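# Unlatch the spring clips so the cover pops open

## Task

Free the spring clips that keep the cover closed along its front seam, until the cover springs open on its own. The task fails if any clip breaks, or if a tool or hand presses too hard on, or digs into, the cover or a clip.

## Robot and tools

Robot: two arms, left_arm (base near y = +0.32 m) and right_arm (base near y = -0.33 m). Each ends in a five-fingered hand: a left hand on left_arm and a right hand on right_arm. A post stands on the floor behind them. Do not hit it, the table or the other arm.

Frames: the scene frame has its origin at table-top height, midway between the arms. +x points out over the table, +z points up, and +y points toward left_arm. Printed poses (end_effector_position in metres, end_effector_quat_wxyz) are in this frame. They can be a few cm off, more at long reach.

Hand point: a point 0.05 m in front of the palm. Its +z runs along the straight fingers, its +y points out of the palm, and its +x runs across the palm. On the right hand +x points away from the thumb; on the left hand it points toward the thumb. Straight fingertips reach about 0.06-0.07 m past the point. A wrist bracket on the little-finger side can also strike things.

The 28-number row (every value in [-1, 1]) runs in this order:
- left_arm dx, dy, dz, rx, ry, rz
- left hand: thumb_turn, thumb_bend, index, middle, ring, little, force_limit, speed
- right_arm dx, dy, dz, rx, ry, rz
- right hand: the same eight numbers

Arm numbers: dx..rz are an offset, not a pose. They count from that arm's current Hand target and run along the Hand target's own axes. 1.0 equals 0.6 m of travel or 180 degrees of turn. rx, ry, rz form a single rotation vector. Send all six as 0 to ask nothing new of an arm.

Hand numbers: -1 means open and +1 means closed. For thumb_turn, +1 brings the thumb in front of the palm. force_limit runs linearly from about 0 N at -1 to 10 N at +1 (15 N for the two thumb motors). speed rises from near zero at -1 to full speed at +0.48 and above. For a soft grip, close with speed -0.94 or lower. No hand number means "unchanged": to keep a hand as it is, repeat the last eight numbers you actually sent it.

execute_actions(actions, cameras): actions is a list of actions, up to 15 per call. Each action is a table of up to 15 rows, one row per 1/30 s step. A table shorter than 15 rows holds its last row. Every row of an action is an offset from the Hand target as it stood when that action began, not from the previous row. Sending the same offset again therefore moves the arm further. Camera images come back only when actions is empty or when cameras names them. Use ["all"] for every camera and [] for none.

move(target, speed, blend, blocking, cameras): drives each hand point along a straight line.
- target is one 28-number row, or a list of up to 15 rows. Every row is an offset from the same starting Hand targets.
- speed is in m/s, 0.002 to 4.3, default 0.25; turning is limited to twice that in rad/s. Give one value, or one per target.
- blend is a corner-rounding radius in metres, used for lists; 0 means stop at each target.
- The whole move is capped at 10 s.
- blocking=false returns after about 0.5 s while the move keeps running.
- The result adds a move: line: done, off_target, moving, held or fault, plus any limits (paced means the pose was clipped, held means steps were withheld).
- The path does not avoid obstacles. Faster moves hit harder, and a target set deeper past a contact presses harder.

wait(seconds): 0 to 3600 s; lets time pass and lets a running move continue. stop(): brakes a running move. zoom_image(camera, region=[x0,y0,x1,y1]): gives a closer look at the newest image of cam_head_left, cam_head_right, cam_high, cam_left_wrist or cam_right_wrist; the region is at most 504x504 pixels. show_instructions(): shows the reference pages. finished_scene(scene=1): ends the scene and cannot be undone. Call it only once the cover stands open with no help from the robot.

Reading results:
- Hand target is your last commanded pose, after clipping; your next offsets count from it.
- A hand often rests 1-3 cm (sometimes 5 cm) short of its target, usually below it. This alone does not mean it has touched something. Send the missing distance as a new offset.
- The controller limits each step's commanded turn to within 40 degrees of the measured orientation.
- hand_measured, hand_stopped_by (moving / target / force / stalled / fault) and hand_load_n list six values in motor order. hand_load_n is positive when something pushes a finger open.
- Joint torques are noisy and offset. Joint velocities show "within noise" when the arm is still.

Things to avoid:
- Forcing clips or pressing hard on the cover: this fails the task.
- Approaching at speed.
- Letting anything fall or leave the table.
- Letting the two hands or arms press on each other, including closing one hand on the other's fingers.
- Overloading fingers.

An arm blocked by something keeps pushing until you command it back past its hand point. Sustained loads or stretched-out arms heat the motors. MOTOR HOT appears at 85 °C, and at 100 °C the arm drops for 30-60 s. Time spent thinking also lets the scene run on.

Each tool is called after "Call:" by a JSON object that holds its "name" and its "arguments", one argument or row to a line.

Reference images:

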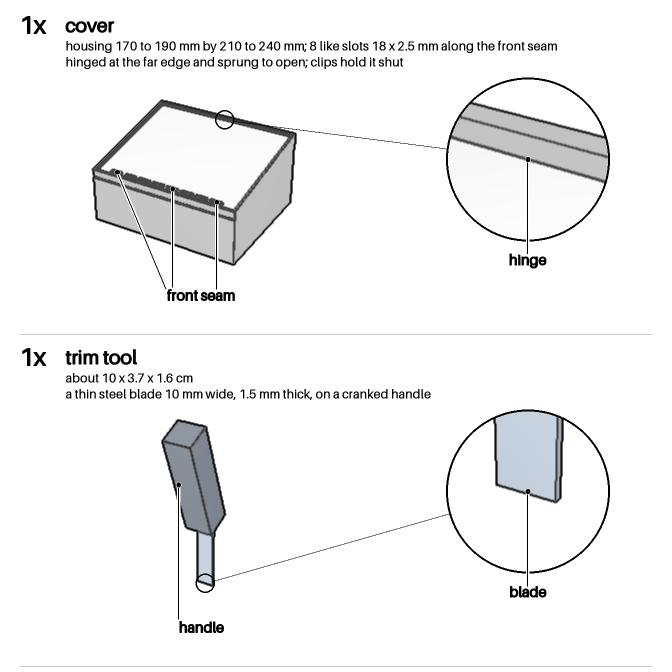

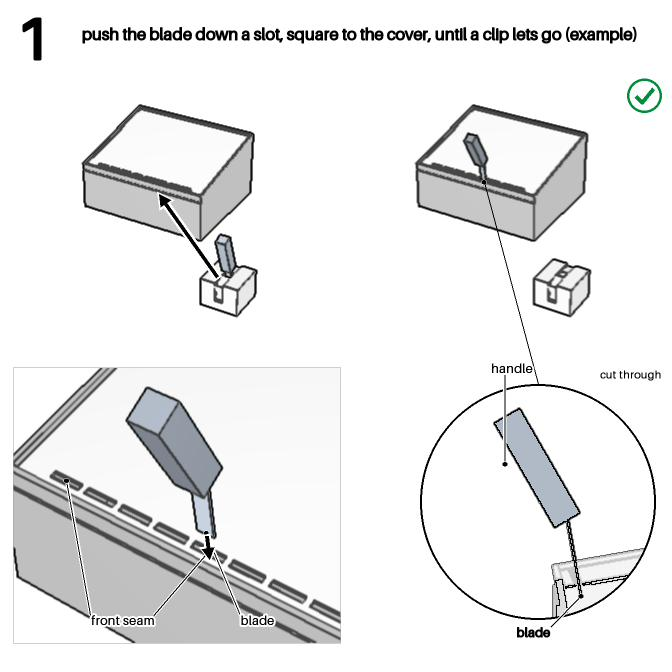

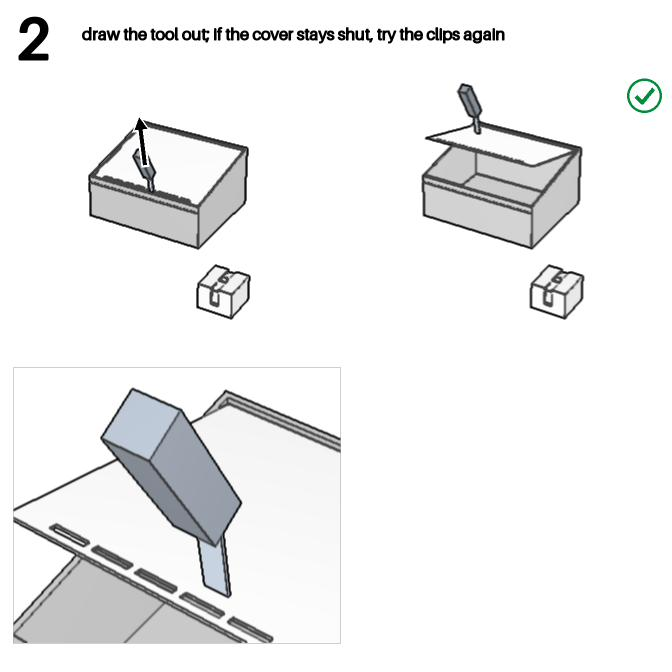

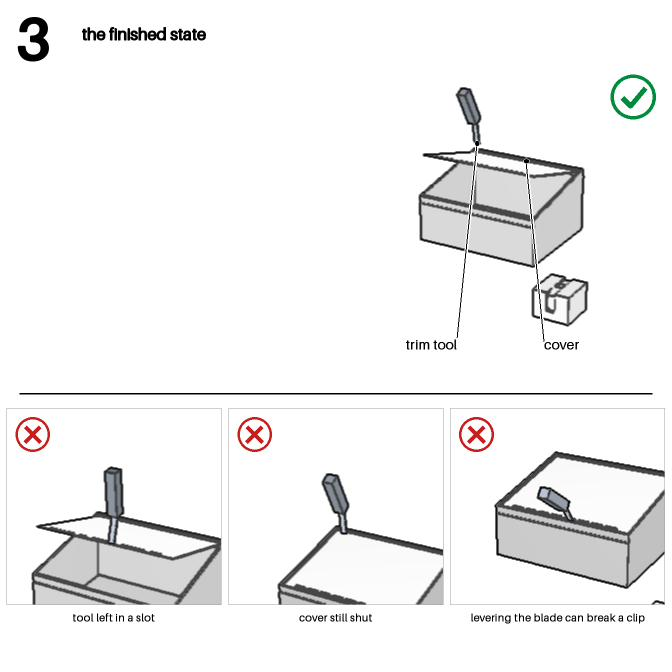

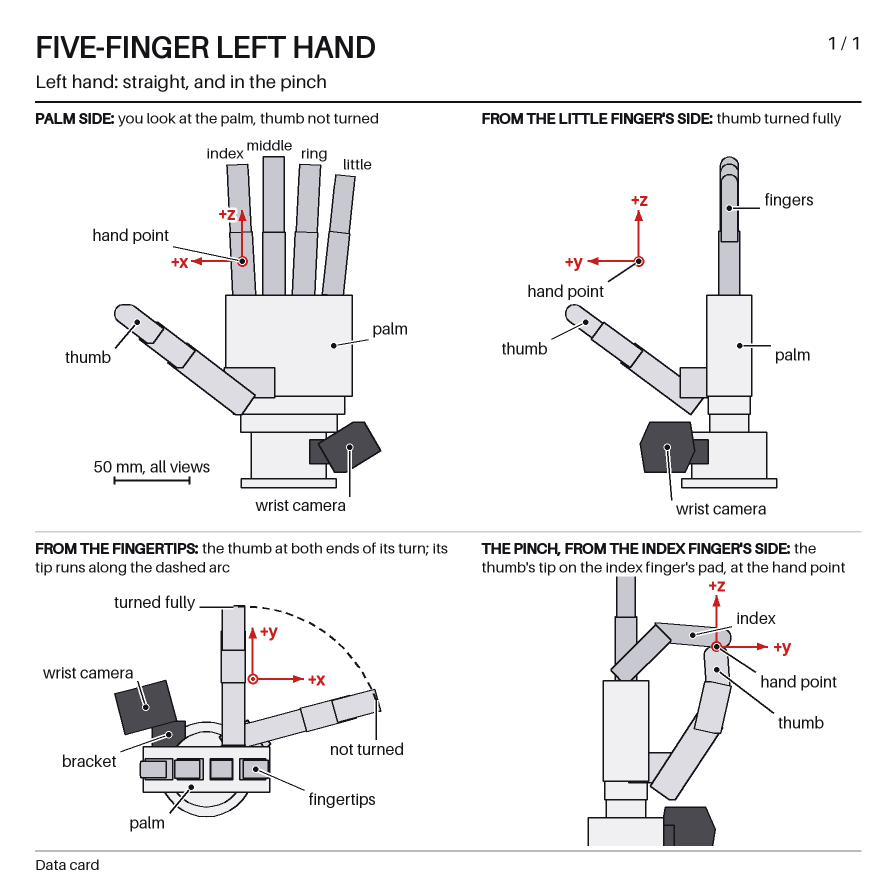

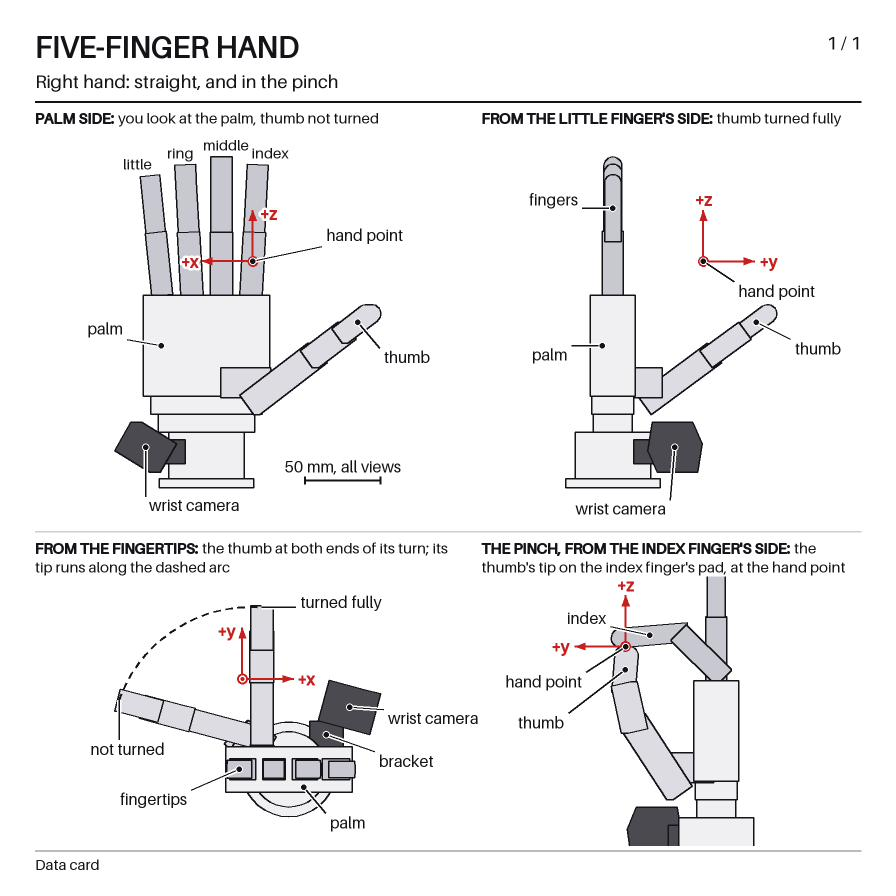

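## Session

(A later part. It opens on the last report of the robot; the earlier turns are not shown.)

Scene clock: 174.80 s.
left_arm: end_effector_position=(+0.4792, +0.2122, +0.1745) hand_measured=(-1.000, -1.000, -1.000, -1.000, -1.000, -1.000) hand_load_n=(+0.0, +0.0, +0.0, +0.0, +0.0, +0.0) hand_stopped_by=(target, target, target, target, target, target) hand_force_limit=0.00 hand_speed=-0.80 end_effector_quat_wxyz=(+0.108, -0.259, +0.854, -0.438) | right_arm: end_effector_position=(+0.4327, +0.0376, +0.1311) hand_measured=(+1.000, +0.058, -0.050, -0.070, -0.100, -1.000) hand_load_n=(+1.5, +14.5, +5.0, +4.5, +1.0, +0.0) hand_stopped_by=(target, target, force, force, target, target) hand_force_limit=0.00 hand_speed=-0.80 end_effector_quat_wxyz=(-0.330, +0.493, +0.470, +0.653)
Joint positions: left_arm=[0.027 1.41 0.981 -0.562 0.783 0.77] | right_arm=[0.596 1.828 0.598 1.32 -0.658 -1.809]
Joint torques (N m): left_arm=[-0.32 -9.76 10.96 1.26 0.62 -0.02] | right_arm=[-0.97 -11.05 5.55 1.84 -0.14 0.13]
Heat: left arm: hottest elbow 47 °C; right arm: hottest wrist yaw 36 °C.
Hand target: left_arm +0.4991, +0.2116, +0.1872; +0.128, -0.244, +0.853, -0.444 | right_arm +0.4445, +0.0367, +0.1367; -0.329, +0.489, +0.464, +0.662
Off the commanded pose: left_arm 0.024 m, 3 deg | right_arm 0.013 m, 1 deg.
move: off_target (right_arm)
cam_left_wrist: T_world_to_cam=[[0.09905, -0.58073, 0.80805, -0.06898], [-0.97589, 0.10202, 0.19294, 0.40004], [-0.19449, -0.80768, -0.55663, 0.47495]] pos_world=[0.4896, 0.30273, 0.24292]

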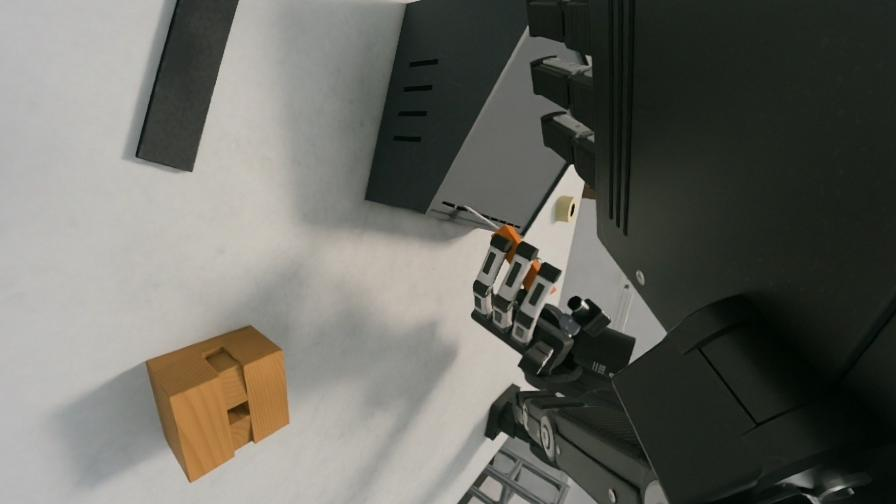

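Call:
{"name": "move", "arguments": {
  "target": [
    [0,0,0,0,0,0,-1,-1,-1,-1,-1,-1,0,-0.8,0.01331,-0.001,0.0001,0,0,0,1,0.06,0.3,0.3,-0.1,-1,0.0,-0.8],
    [0,0,0,0,0,0,-1,-1,-1,-1,-1,-1,0,-0.8,0.01061,-0.03029,-0.00577,0,0,0,1,0.06,0.3,0.3,-0.1,-1,0.0,-0.8],
    [0,0,0,0,0,0,-1,-1,-1,-1,-1,-1,0,-0.8,0.00613,-0.00619,-0.0011,0,0,0,1,0.06,0.3,0.3,-0.1,-1,0.0,-0.8]
  ],
  "speed": 0.06,
  "cameras": ["cam_left_wrist"]
}}

Call:
{"name": "zoom_image", "arguments": {
  "camera": "cam_left_wrist",
  "region": [452, 200, 482, 224]
}}

Scene clock: 182.73 s.
left_arm: end_effector_position=(+0.4792, +0.2122, +0.1745) hand_measured=(-1.000, -1.000, -1.000, -1.000, -1.000, -1.000) hand_load_n=(+0.0, +0.0, +0.0, +0.0, +0.0, +0.0) hand_stopped_by=(target, target, target, target, target, target) hand_force_limit=0.00 hand_speed=-0.80 end_effector_quat_wxyz=(+0.108, -0.259, +0.854, -0.438) | right_arm: end_effector_position=(+0.4277, +0.0386, +0.1321) hand_measured=(+1.000, +0.058, -0.050, -0.070, -0.100, -1.000) hand_load_n=(+1.5, +14.0, +5.5, +4.5, +0.5, -0.5) hand_stopped_by=(target, target, force, force, target, target) hand_force_limit=0.00 hand_speed=-0.80 end_effector_quat_wxyz=(-0.331, +0.491, +0.470, +0.654)
Joint positions: left_arm=[0.027 1.41 0.981 -0.562 0.783 0.77] | right_arm=[0.605 1.824 0.589 1.329 -0.651 -1.809]
Joint torques (N m): left_arm=[-0.32 -9.7 10.95 1.29 0.61 -0.02] | right_arm=[-1.03 -11.63 5.5 1.35 -0.15 0.11]
Heat: left arm: hottest elbow 47 °C; right arm: hottest wrist yaw 36 °C.
Hand target: left_arm +0.4991, +0.2116, +0.1872; +0.128, -0.244, +0.853, -0.444 | right_arm +0.4397, +0.0375, +0.1389; -0.329, +0.489, +0.464, +0.661
Off the commanded pose: left_arm 0.024 m, 3 deg | right_arm 0.014 m, 1 deg.
move: off_target (right_arm)
cam_left_wrist: T_world_to_cam=[[0.09905, -0.58073, 0.80805, -0.06898], [-0.97589, 0.10202, 0.19294, 0.40004], [-0.19449, -0.80768, -0.55663, 0.47495]] pos_world=[0.4896, 0.30273, 0.24292]

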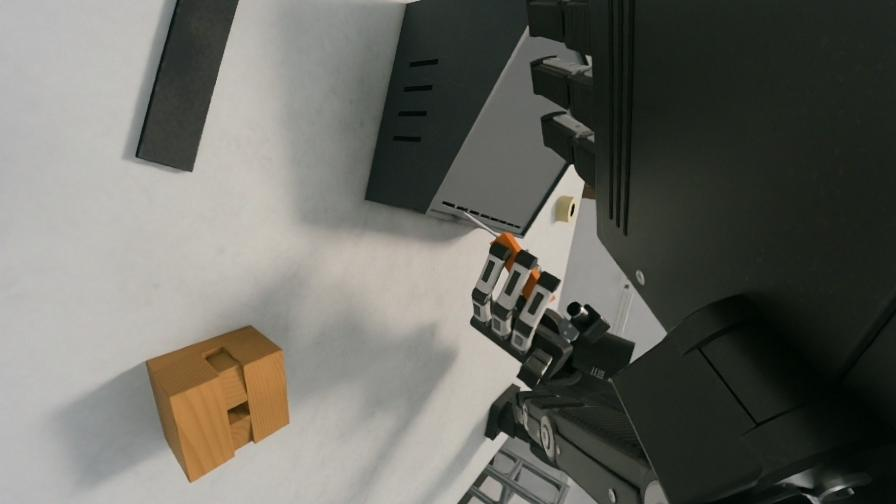

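Scaled by 16.800 from the camera's image (finer frame: 1280x720).

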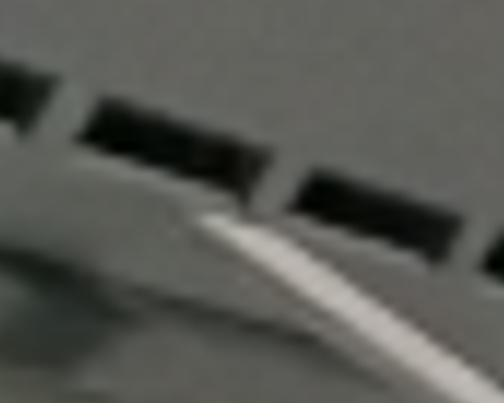

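Call:
{"name": "move", "arguments": {
  "target": [0,0,0,0,0,0,-1,-1,-1,-1,-1,-1,0,-0.8,-0.00485,0.002,0.0003,0,0,0,1,0.06,0.3,0.3,-0.1,-1,0.0,-0.8],
  "speed": 0.04,
  "cameras": ["cam_left_wrist"]
}}

Call:
{"name": "zoom_image", "arguments": {
  "camera": "cam_left_wrist",
  "region": [452, 200, 482, 224]
}}

Scene clock: 184.23 s.
left_arm: end_effector_position=(+0.4792, +0.2122, +0.1745) hand_measured=(-1.000, -1.000, -1.000, -1.000, -1.000, -1.000) hand_load_n=(+0.0, -0.5, +0.0, +0.0, +0.0, +0.0) hand_stopped_by=(target, target, target, target, target, target) hand_force_limit=0.00 hand_speed=-0.80 end_effector_quat_wxyz=(+0.108, -0.259, +0.854, -0.438) | right_arm: end_effector_position=(+0.4298, +0.0384, +0.1337) hand_measured=(+1.000, +0.058, -0.050, -0.070, -0.100, -1.000) hand_load_n=(+1.5, +14.0, +5.5, +4.5, +0.5, +0.0) hand_stopped_by=(target, target, force, force, target, target) hand_force_limit=0.00 hand_speed=-0.80 end_effector_quat_wxyz=(-0.330, +0.490, +0.470, +0.656)
Joint positions: left_arm=[0.027 1.41 0.981 -0.562 0.783 0.77] | right_arm=[0.602 1.824 0.593 1.329 -0.654 -1.809]
Joint torques (N m): left_arm=[-0.32 -9.82 10.96 1.28 0.61 -0.02] | right_arm=[-1.2 -10.87 5.52 1.58 -0.15 0.12]
Heat: left arm: hottest elbow 47 °C; right arm: hottest wrist yaw 36 °C.
Hand target: left_arm +0.4991, +0.2116, +0.1872; +0.128, -0.244, +0.853, -0.444 | right_arm +0.4417, +0.0373, +0.1365; -0.329, +0.489, +0.464, +0.661
Off the commanded pose: left_arm 0.024 m, 3 deg | right_arm 0.012 m, 1 deg.
move: off_target (right_arm)
cam_left_wrist: T_world_to_cam=[[0.09905, -0.58073, 0.80805, -0.06898], [-0.97589, 0.10202, 0.19294, 0.40004], [-0.19449, -0.80768, -0.55663, 0.47495]] pos_world=[0.4896, 0.30273, 0.24292]

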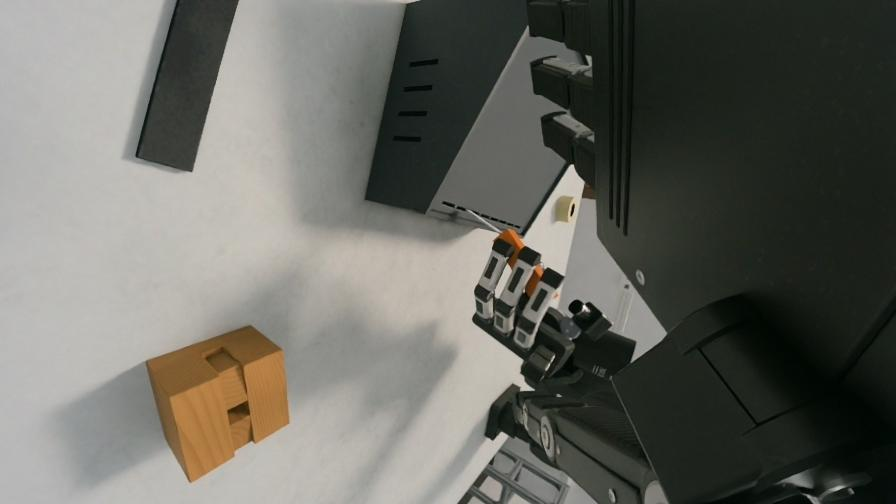

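Scaled by 16.800 from the camera's image (finer frame: 1280x720).

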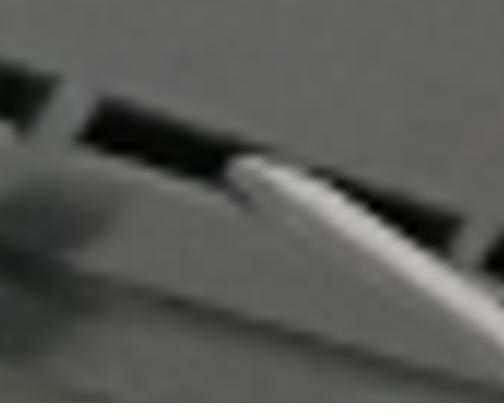

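Call:
{"name": "move", "arguments": {
  "target": [0,0,0,0,0,0,-1,-1,-1,-1,-1,-1,0,-0.8,-0.0068,-0.0011,-0.0003,0,0,0,1,0.06,0.3,0.3,-0.1,-1,0.0,-0.8],
  "speed": 0.04,
  "cameras": ["cam_left_wrist"]
}}

Call:
{"name": "zoom_image", "arguments": {
  "camera": "cam_left_wrist",
  "region": [452, 200, 482, 224]
}}

Scene clock: 185.60 s.
left_arm: end_effector_position=(+0.4792, +0.2122, +0.1745) hand_measured=(-1.000, -1.000, -1.000, -1.000, -1.000, -1.000) hand_load_n=(-0.5, +0.0, +0.0, +0.0, +0.0, +0.0) hand_stopped_by=(target, target, target, target, target, target) hand_force_limit=0.00 hand_speed=-0.80 end_effector_quat_wxyz=(+0.108, -0.259, +0.854, -0.438) | right_arm: end_effector_position=(+0.4307, +0.0384, +0.1253) hand_measured=(+1.000, +0.058, -0.050, -0.070, -0.100, -1.000) hand_load_n=(+1.0, +14.0, +5.5, +4.5, +0.5, +0.0) hand_stopped_by=(target, target, force, force, target, target) hand_force_limit=0.00 hand_speed=-0.80 end_effector_quat_wxyz=(-0.331, +0.495, +0.471, +0.651)
Joint positions: left_arm=[0.027 1.41 0.981 -0.562 0.783 0.77] | right_arm=[0.6 1.841 0.595 1.329 -0.655 -1.809]
Joint velocities: left_arm=[within noise] | right_arm=[-0.015 -0.005 0.046 -0.017 0.022 -0.022]
Joint torques (N m): left_arm=[-0.26 -9.76 10.96 1.29 0.61 -0.02] | right_arm=[-0.97 -11.22 5.44 2.11 -0.15 0.12]
Heat: left arm: hottest elbow 47 °C; right arm: hottest wrist yaw 36 °C.
Hand target: left_arm +0.4991, +0.2116, +0.1872; +0.128, -0.244, +0.853, -0.444 | right_arm +0.4423, +0.0373, +0.1324; -0.329, +0.489, +0.464, +0.661
Off the commanded pose: left_arm 0.024 m, 3 deg | right_arm 0.014 m, 2 deg.
move: off_target (right_arm)
cam_left_wrist: T_world_to_cam=[[0.09905, -0.58073, 0.80805, -0.06898], [-0.97589, 0.10202, 0.19294, 0.40004], [-0.19449, -0.80768, -0.55663, 0.47495]] pos_world=[0.4896, 0.30273, 0.24292]

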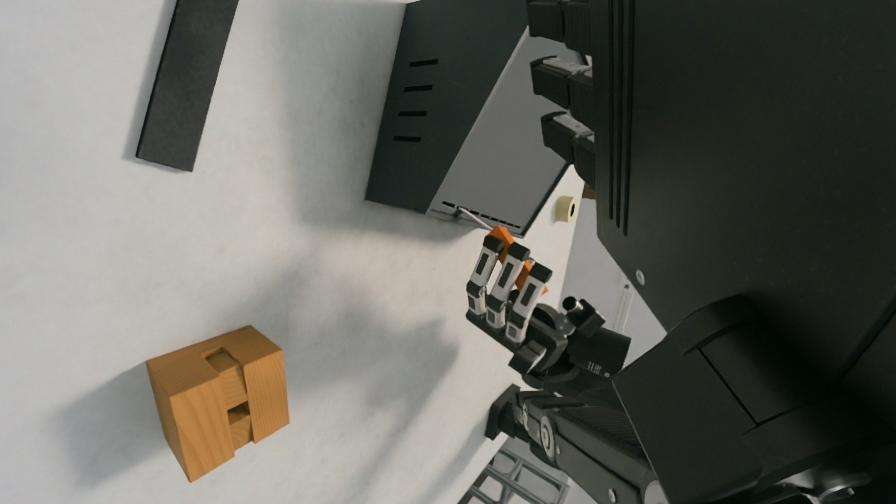

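Scaled by 16.800 from the camera's image (finer frame: 1280x720).

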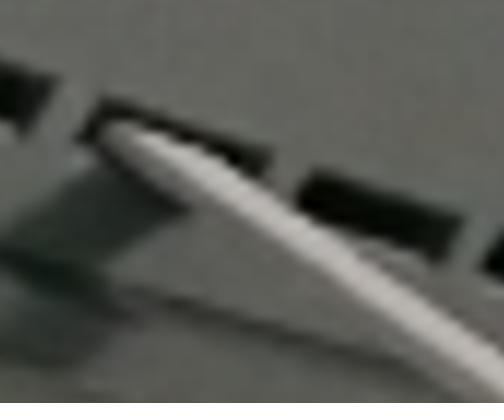

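Call:
{"name": "wait", "arguments": {
  "seconds": 0.5,
  "cameras": ["cam_left_wrist","cam_high","cam_right_wrist"]
}}

Call:
{"name": "zoom_image", "arguments": {
  "camera": "cam_left_wrist",
  "region": [452, 200, 482, 224]
}}

Call:
{"name": "zoom_image", "arguments": {
  "camera": "cam_high",
  "region": [450, 220, 480, 244]
}}

Scene clock: 187.30 s.
left_arm: end_effector_position=(+0.4792, +0.2122, +0.1745) hand_measured=(-1.000, -1.000, -1.000, -1.000, -1.000, -1.000) hand_load_n=(+0.0, +0.0, +0.0, +0.0, +0.0, +0.0) hand_stopped_by=(target, target, target, target, target, target) hand_force_limit=0.00 hand_speed=-0.80 end_effector_quat_wxyz=(+0.108, -0.259, +0.854, -0.438) | right_arm: end_effector_position=(+0.4307, +0.0384, +0.1253) hand_measured=(+1.000, +0.058, -0.050, -0.070, -0.100, -1.000) hand_load_n=(+1.0, +14.0, +5.5, +4.5, +0.5, +0.0) hand_stopped_by=(target, target, force, force, target, target) hand_force_limit=0.00 hand_speed=-0.80 end_effector_quat_wxyz=(-0.331, +0.495, +0.471, +0.651)
Joint positions: left_arm=[0.027 1.41 0.981 -0.562 0.783 0.77] | right_arm=[0.6 1.841 0.595 1.329 -0.655 -1.809]
Joint torques (N m): left_arm=[-0.26 -9.76 10.96 1.29 0.62 -0.02] | right_arm=[-0.97 -11.22 5.39 2.1 -0.15 0.12]
Heat: left arm: hottest elbow 47 °C; right arm: hottest wrist yaw 36 °C.
Hand target: left_arm +0.4991, +0.2116, +0.1872; +0.128, -0.244, +0.853, -0.444 | right_arm +0.4423, +0.0373, +0.1324; -0.329, +0.489, +0.464, +0.661
Off the commanded pose: left_arm 0.024 m, 3 deg | right_arm 0.014 m, 2 deg.
wait: 0.50 s; at rest from the start
cam_left_wrist: T_world_to_cam=[[0.09905, -0.58073, 0.80805, -0.06898], [-0.97589, 0.10202, 0.19294, 0.40004], [-0.19449, -0.80768, -0.55663, 0.47495]] pos_world=[0.4896, 0.30273, 0.24292]
cam_right_wrist: T_world_to_cam=[[0.80425, -0.34373, 0.48479, -0.39495], [0.15442, -0.66687, -0.729, 0.0314], [0.57388, 0.66116, -0.48325, -0.0991]] pos_world=[0.36966, -0.0493, 0.16647]
Images, in order (width x height): cam_high 896x504, cam_left_wrist 896x504, cam_right_wrist 896x504.

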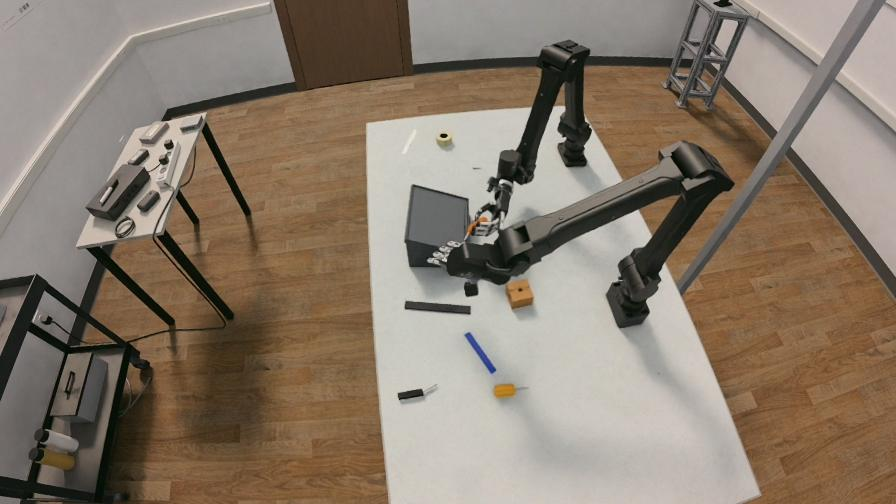

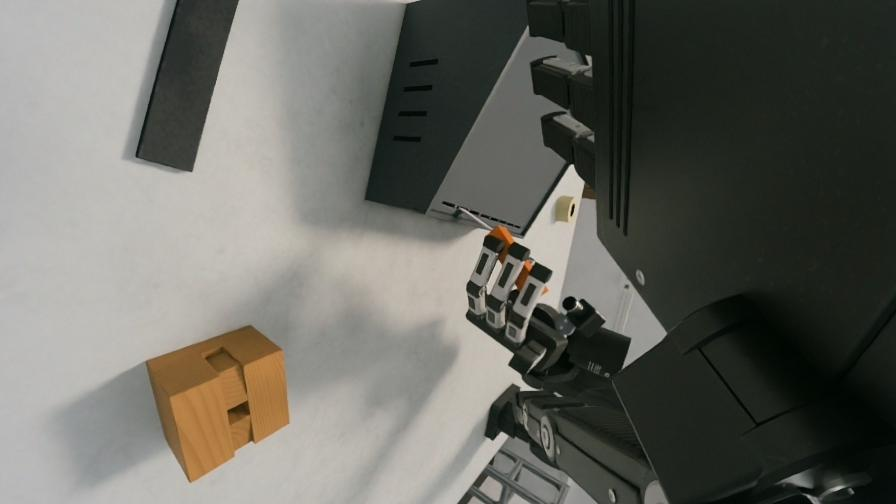

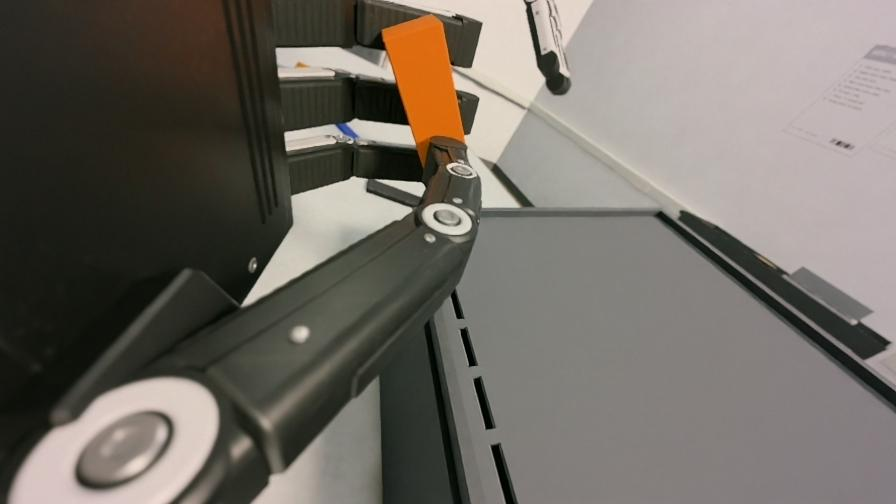

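Scaled by 16.800 from the camera's image (finer frame: 1280x720).

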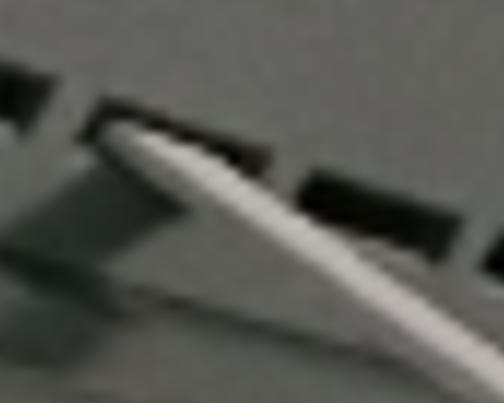

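Scaled by 16.800 from the camera's image (finer frame: 1280x720).

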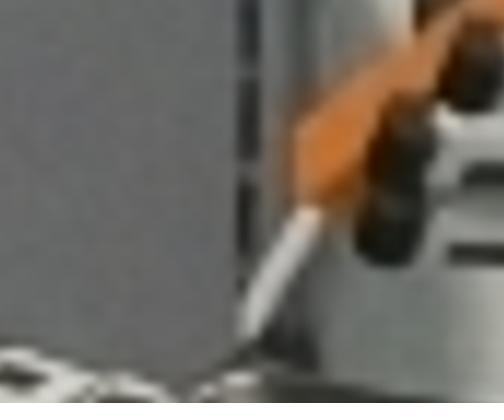

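Call:
{"name": "move", "arguments": {
  "target": [0,0,0,0,0,0,-1,-1,-1,-1,-1,-1,0,-0.8,-0.005,0.0004,0,0,0,0,1,0.06,0.3,0.3,-0.1,-1,0.0,-0.8],
  "speed": 0.03,
  "cameras": ["cam_left_wrist","cam_high"]
}}

Call:
{"name": "zoom_image", "arguments": {
  "camera": "cam_left_wrist",
  "region": [452, 200, 482, 224]
}}

Call:
{"name": "zoom_image", "arguments": {
  "camera": "cam_high",
  "region": [450, 220, 480, 244]
}}

Scene clock: 189.87 s.
left_arm: end_effector_position=(+0.4792, +0.2122, +0.1745) hand_measured=(-1.000, -1.000, -1.000, -1.000, -1.000, -1.000) hand_load_n=(-0.5, -0.5, +0.0, +0.0, +0.0, +0.0) hand_stopped_by=(target, target, target, target, target, target) hand_force_limit=0.00 hand_speed=-0.80 end_effector_quat_wxyz=(+0.108, -0.259, +0.854, -0.438) | right_arm: end_effector_position=(+0.4318, +0.0384, +0.1232) hand_measured=(+1.000, +0.058, -0.050, -0.070, -0.100, -1.000) hand_load_n=(+1.0, +14.0, +5.5, +4.5, +1.0, +0.0) hand_stopped_by=(target, target, force, force, target, target) hand_force_limit=0.00 hand_speed=-0.80 end_effector_quat_wxyz=(-0.331, +0.495, +0.471, +0.651)
Joint positions: left_arm=[0.027 1.41 0.981 -0.562 0.783 0.77] | right_arm=[0.599 1.85 0.598 1.335 -0.657 -1.809]
Joint torques (N m): left_arm=[-0.32 -9.88 10.96 1.28 0.62 -0.02] | right_arm=[-1.03 -10.99 5.34 2.17 -0.15 0.12]
Heat: left arm: hottest elbow 47 °C; right arm: hottest wrist yaw 36 °C.
Hand target: left_arm +0.4991, +0.2116, +0.1872; +0.128, -0.244, +0.853, -0.444 | right_arm +0.4434, +0.0370, +0.1295; -0.329, +0.489, +0.464, +0.661
Off the commanded pose: left_arm 0.024 m, 3 deg | right_arm 0.013 m, 2 deg.
move: off_target (right_arm)
cam_left_wrist: T_world_to_cam=[[0.09905, -0.58073, 0.80805, -0.06898], [-0.97589, 0.10202, 0.19294, 0.40004], [-0.19449, -0.80768, -0.55663, 0.47495]] pos_world=[0.4896, 0.30273, 0.24292]
Images, in order (width x height): cam_high 896x504, cam_left_wrist 896x504.

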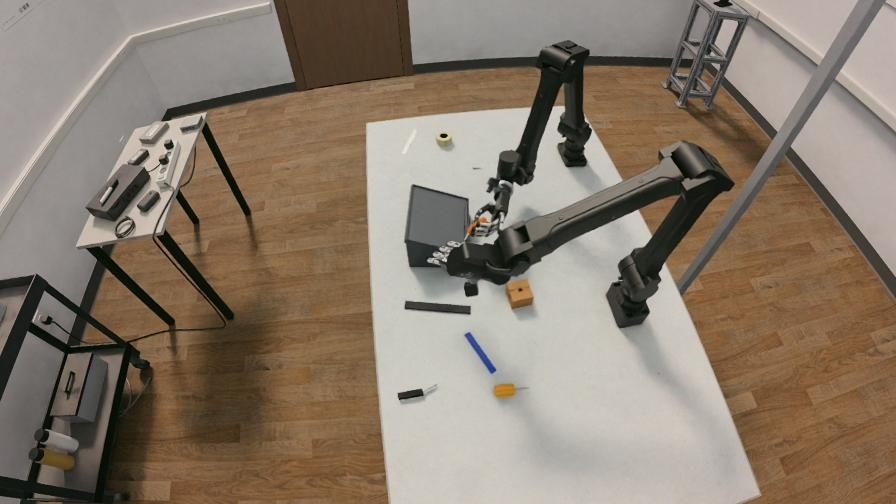

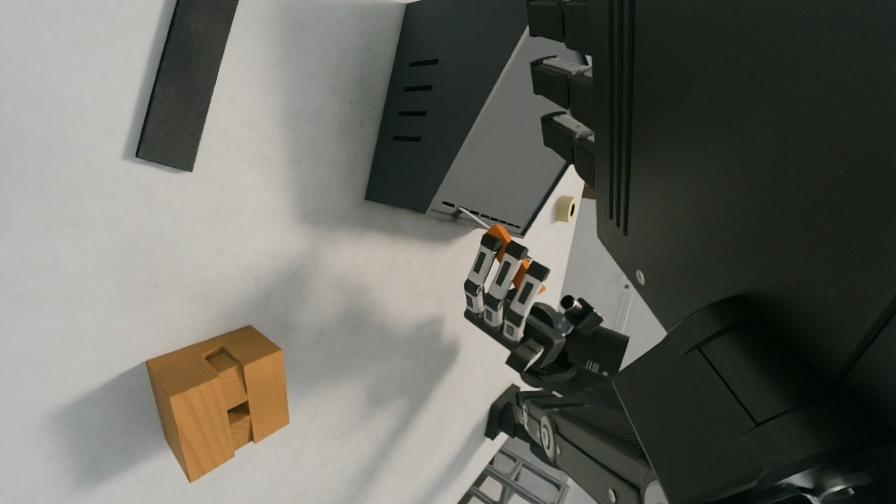

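Scaled by 16.800 from the camera's image (finer frame: 1280x720).

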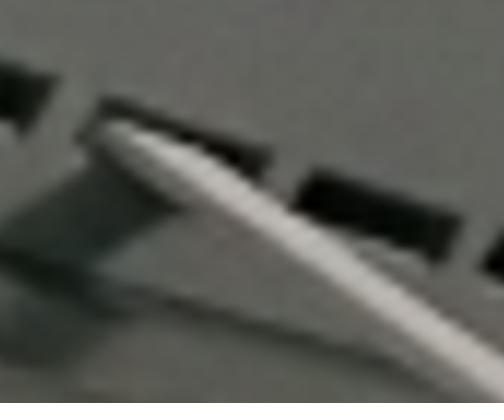

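Scaled by 16.800 from the camera's image (finer frame: 1280x720).

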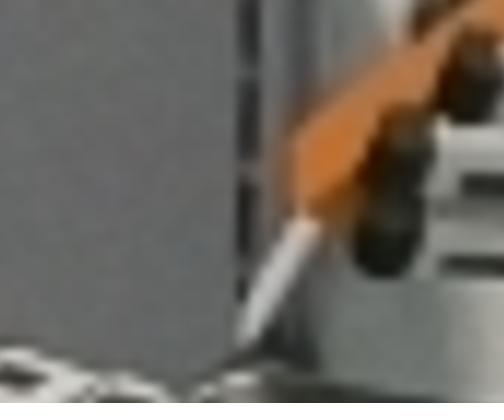

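Call:
{"name": "zoom_image", "arguments": {
  "camera": "cam_left_wrist",
  "region": [450, 195, 520, 250]
}}

Scaled by 7.200 from the camera's image (finer frame: 1280x720).

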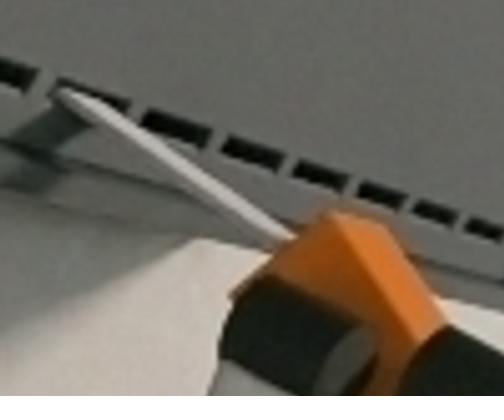

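Call:
{"name": "wait", "arguments": {
  "seconds": 0,
  "cameras": ["cam_right_wrist"]
}}

Call:
{"name": "zoom_image", "arguments": {
  "camera": "cam_right_wrist",
  "region": [360, 0, 500, 240]
}}

Scene clock: 193.37 s.
left_arm: end_effector_position=(+0.4792, +0.2122, +0.1745) hand_measured=(-1.000, -1.000, -1.000, -1.000, -1.000, -1.000) hand_load_n=(+0.0, +0.0, +0.0, +0.0, +0.0, +0.0) hand_stopped_by=(target, target, target, target, target, target) hand_force_limit=0.00 hand_speed=-0.80 end_effector_quat_wxyz=(+0.108, -0.259, +0.854, -0.438) | right_arm: end_effector_position=(+0.4318, +0.0384, +0.1232) hand_measured=(+1.000, +0.058, -0.050, -0.070, -0.100, -1.000) hand_load_n=(+1.5, +14.0, +5.5, +4.5, +0.5, +0.0) hand_stopped_by=(target, target, force, force, target, target) hand_force_limit=0.00 hand_speed=-0.80 end_effector_quat_wxyz=(-0.331, +0.495, +0.471, +0.651)
Joint positions: left_arm=[0.027 1.41 0.981 -0.562 0.783 0.77] | right_arm=[0.599 1.85 0.598 1.335 -0.657 -1.809]
Joint torques (N m): left_arm=[-0.26 -9.82 10.96 1.28 0.62 -0.02] | right_arm=[-0.97 -11.11 5.35 2.17 -0.14 0.12]
Motor temperatures (°C): left_arm=[31 41 48 30 27 25] | right_arm=[32 31 31 34 36 32]
Heat: left arm: hottest elbow 48 °C; right arm: hottest wrist yaw 36 °C.
Hand target: left_arm +0.4991, +0.2116, +0.1872; +0.128, -0.244, +0.853, -0.444 | right_arm +0.4434, +0.0370, +0.1295; -0.329, +0.489, +0.464, +0.661
Off the commanded pose: left_arm 0.024 m, 3 deg | right_arm 0.013 m, 2 deg.
cam_right_wrist: T_world_to_cam=[[0.80414, -0.34348, 0.48515, -0.39482], [0.15498, -0.66679, -0.72895, 0.02949], [0.57388, 0.66137, -0.48296, -0.10078]] pos_world=[0.37076, -0.0493, 0.16437]

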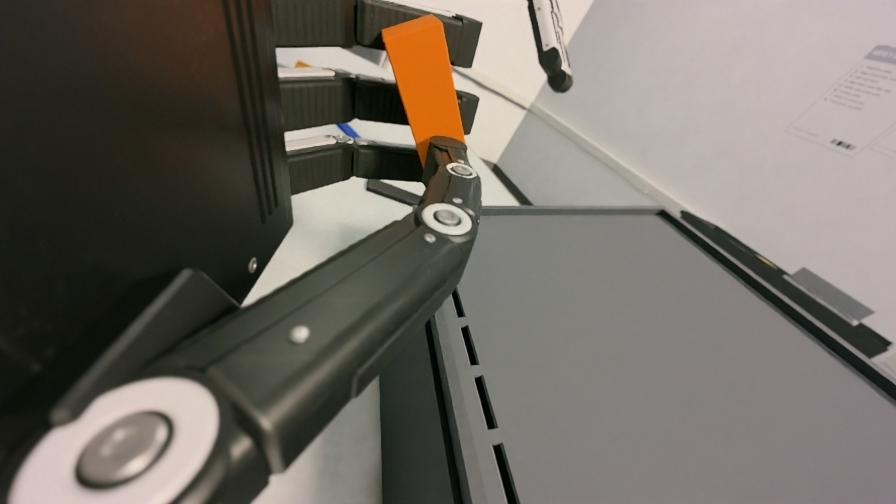

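Scaled by 2.100 from the camera's image (finer frame: 1280x720).

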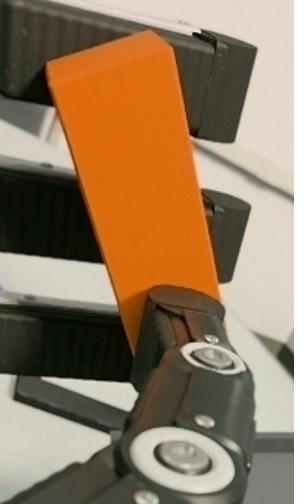

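Call:
{"name": "move", "arguments": {
  "target": [0,0,0,0,0,0,-1,-1,-1,-1,-1,-1,0,-0.8,-0.00666,0.0005,0,0,0,0,1,0.06,0.3,0.3,-0.1,-1,0.0,-0.8],
  "speed": 0.03,
  "cameras": ["cam_left_wrist","cam_right_wrist"]
}}

Call:
{"name": "zoom_image", "arguments": {
  "camera": "cam_left_wrist",
  "region": [450, 195, 520, 250]
}}

Call:
{"name": "zoom_image", "arguments": {
  "camera": "cam_right_wrist",
  "region": [360, 0, 500, 240]
}}

Scene clock: 194.53 s.
left_arm: end_effector_position=(+0.4792, +0.2122, +0.1745) hand_measured=(-1.000, -1.000, -1.000, -1.000, -1.000, -1.000) hand_load_n=(+0.0, +0.0, +0.0, +0.0, +0.0, -0.5) hand_stopped_by=(target, target, target, target, target, target) hand_force_limit=0.00 hand_speed=-0.80 end_effector_quat_wxyz=(+0.108, -0.259, +0.854, -0.438) | right_arm: end_effector_position=(+0.4329, +0.0384, +0.1226) hand_measured=(+1.000, +0.058, -0.050, -0.070, -0.100, -1.000) hand_load_n=(+0.5, +13.5, +4.5, +4.5, +1.0, +0.0) hand_stopped_by=(target, target, force, force, target, target) hand_force_limit=0.00 hand_speed=-0.80 end_effector_quat_wxyz=(-0.331, +0.492, +0.471, +0.653)
Joint positions: left_arm=[0.027 1.41 0.981 -0.562 0.783 0.77] | right_arm=[0.597 1.86 0.602 1.35 -0.66 -1.809]
Joint torques (N m): left_arm=[-0.32 -9.76 10.95 1.29 0.61 -0.02] | right_arm=[-1.03 -10.87 5.34 1.98 -0.11 0.13]
Heat: left arm: hottest elbow 48 °C; right arm: hottest wrist yaw 36 °C.
Hand target: left_arm +0.4991, +0.2116, +0.1872; +0.128, -0.244, +0.853, -0.444 | right_arm +0.4450, +0.0369, +0.1258; -0.329, +0.489, +0.464, +0.661
Off the commanded pose: left_arm 0.024 m, 3 deg | right_arm 0.013 m, 1 deg.
move: off_target (right_arm)
cam_left_wrist: T_world_to_cam=[[0.09905, -0.58073, 0.80805, -0.06898], [-0.97589, 0.10202, 0.19294, 0.40004], [-0.19449, -0.80768, -0.55663, 0.47495]] pos_world=[0.4896, 0.30273, 0.24292]
cam_right_wrist: T_world_to_cam=[[0.80134, -0.34446, 0.48908, -0.39466], [0.16052, -0.66378, -0.7305, 0.02655], [0.57627, 0.66389, -0.47662, -0.10352]] pos_world=[0.37165, -0.0496, 0.16308]

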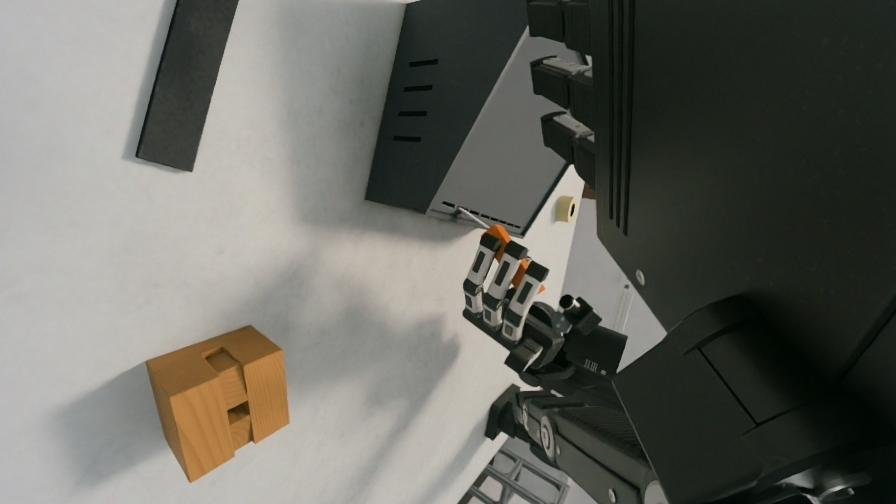

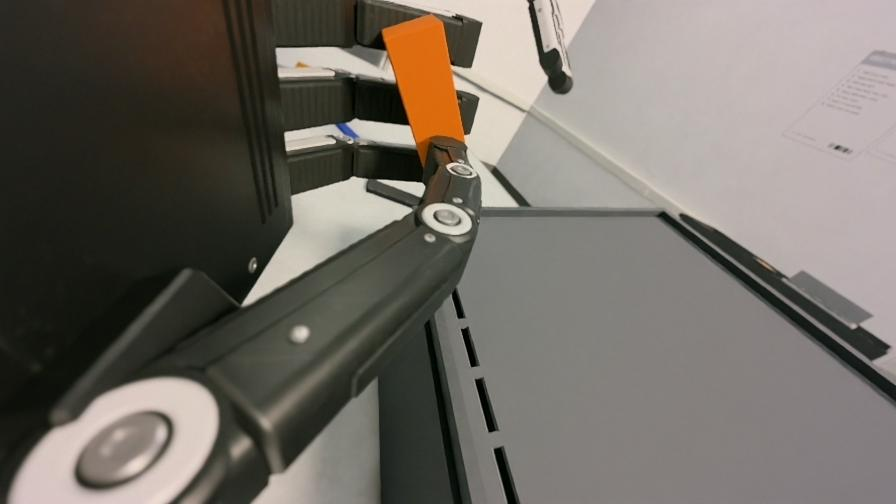

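Scaled by 7.200 from the camera's image (finer frame: 1280x720).

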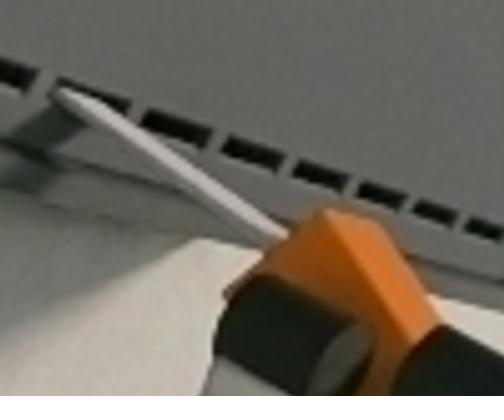

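Scaled by 2.100 from the camera's image (finer frame: 1280x720).

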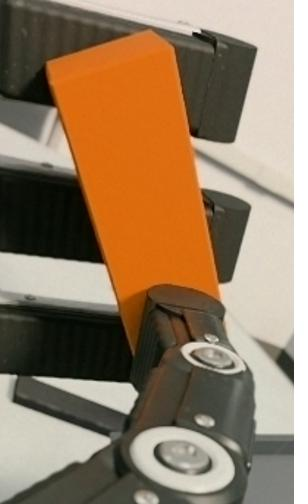

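Call:
{"name": "move", "arguments": {
  "target": [0,0,0,0,0,0,-1,-1,-1,-1,-1,-1,0,-0.8,-0.005,0.0004,0,0,0,0,1,0.06,0.3,0.3,-0.1,-1,0.0,-0.8],
  "speed": 0.03,
  "cameras": ["cam_left_wrist"]
}}

Call:
{"name": "zoom_image", "arguments": {
  "camera": "cam_left_wrist",
  "region": [450, 195, 520, 250]
}}

Scene clock: 196.23 s.
left_arm: end_effector_position=(+0.4792, +0.2122, +0.1745) hand_measured=(-1.000, -1.000, -1.000, -1.000, -1.000, -1.000) hand_load_n=(+0.0, +0.0, +0.0, +0.0, +0.0, +0.0) hand_stopped_by=(target, target, target, target, target, target) hand_force_limit=0.00 hand_speed=-0.80 end_effector_quat_wxyz=(+0.108, -0.259, +0.854, -0.438) | right_arm: end_effector_position=(+0.4333, +0.0387, +0.1223) hand_measured=(+1.000, +0.058, -0.050, -0.070, -0.100, -1.000) hand_load_n=(+0.5, +13.0, +4.0, +4.5, +1.0, +0.0) hand_stopped_by=(target, target, force, force, target, target) hand_force_limit=0.00 hand_speed=-0.80 end_effector_quat_wxyz=(-0.331, +0.489, +0.471, +0.655)
Joint positions: left_arm=[0.027 1.41 0.981 -0.562 0.783 0.77] | right_arm=[0.596 1.867 0.604 1.361 -0.663 -1.809]
Joint torques (N m): left_arm=[-0.26 -9.76 10.97 1.28 0.62 -0.02] | right_arm=[-1.14 -10.7 5.37 1.81 -0.07 0.13]
Heat: left arm: hottest elbow 48 °C; right arm: hottest wrist yaw 36 °C.
Hand target: left_arm +0.4991, +0.2116, +0.1872; +0.128, -0.244, +0.853, -0.444 | right_arm +0.4461, +0.0368, +0.1231; -0.329, +0.489, +0.464, +0.661
Off the commanded pose: left_arm 0.024 m, 3 deg | right_arm 0.013 m, 1 deg.
move: off_target (right_arm)
cam_left_wrist: T_world_to_cam=[[0.09905, -0.58073, 0.80805, -0.06898], [-0.97589, 0.10202, 0.19294, 0.40004], [-0.19449, -0.80768, -0.55663, 0.47495]] pos_world=[0.4896, 0.30273, 0.24292]

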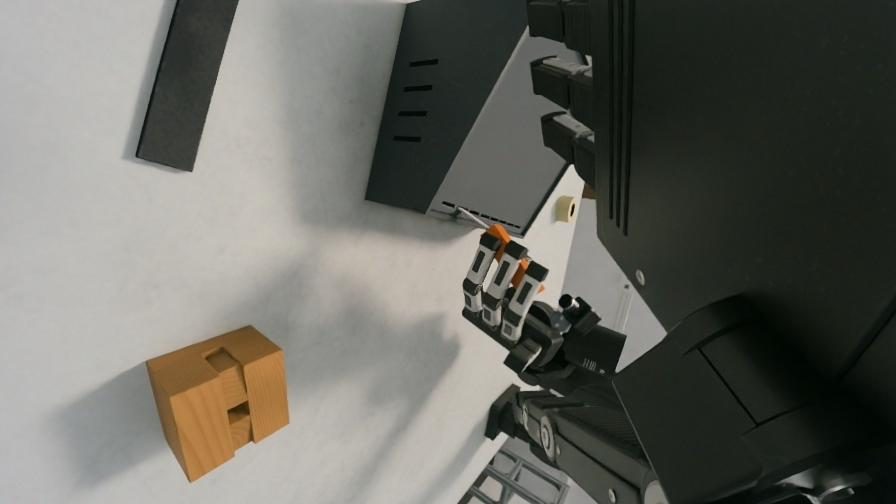

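Scaled by 7.200 from the camera's image (finer frame: 1280x720).

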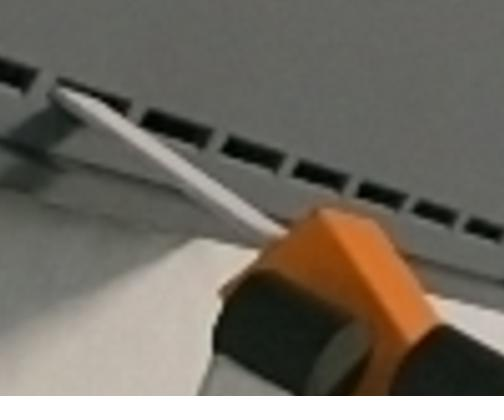

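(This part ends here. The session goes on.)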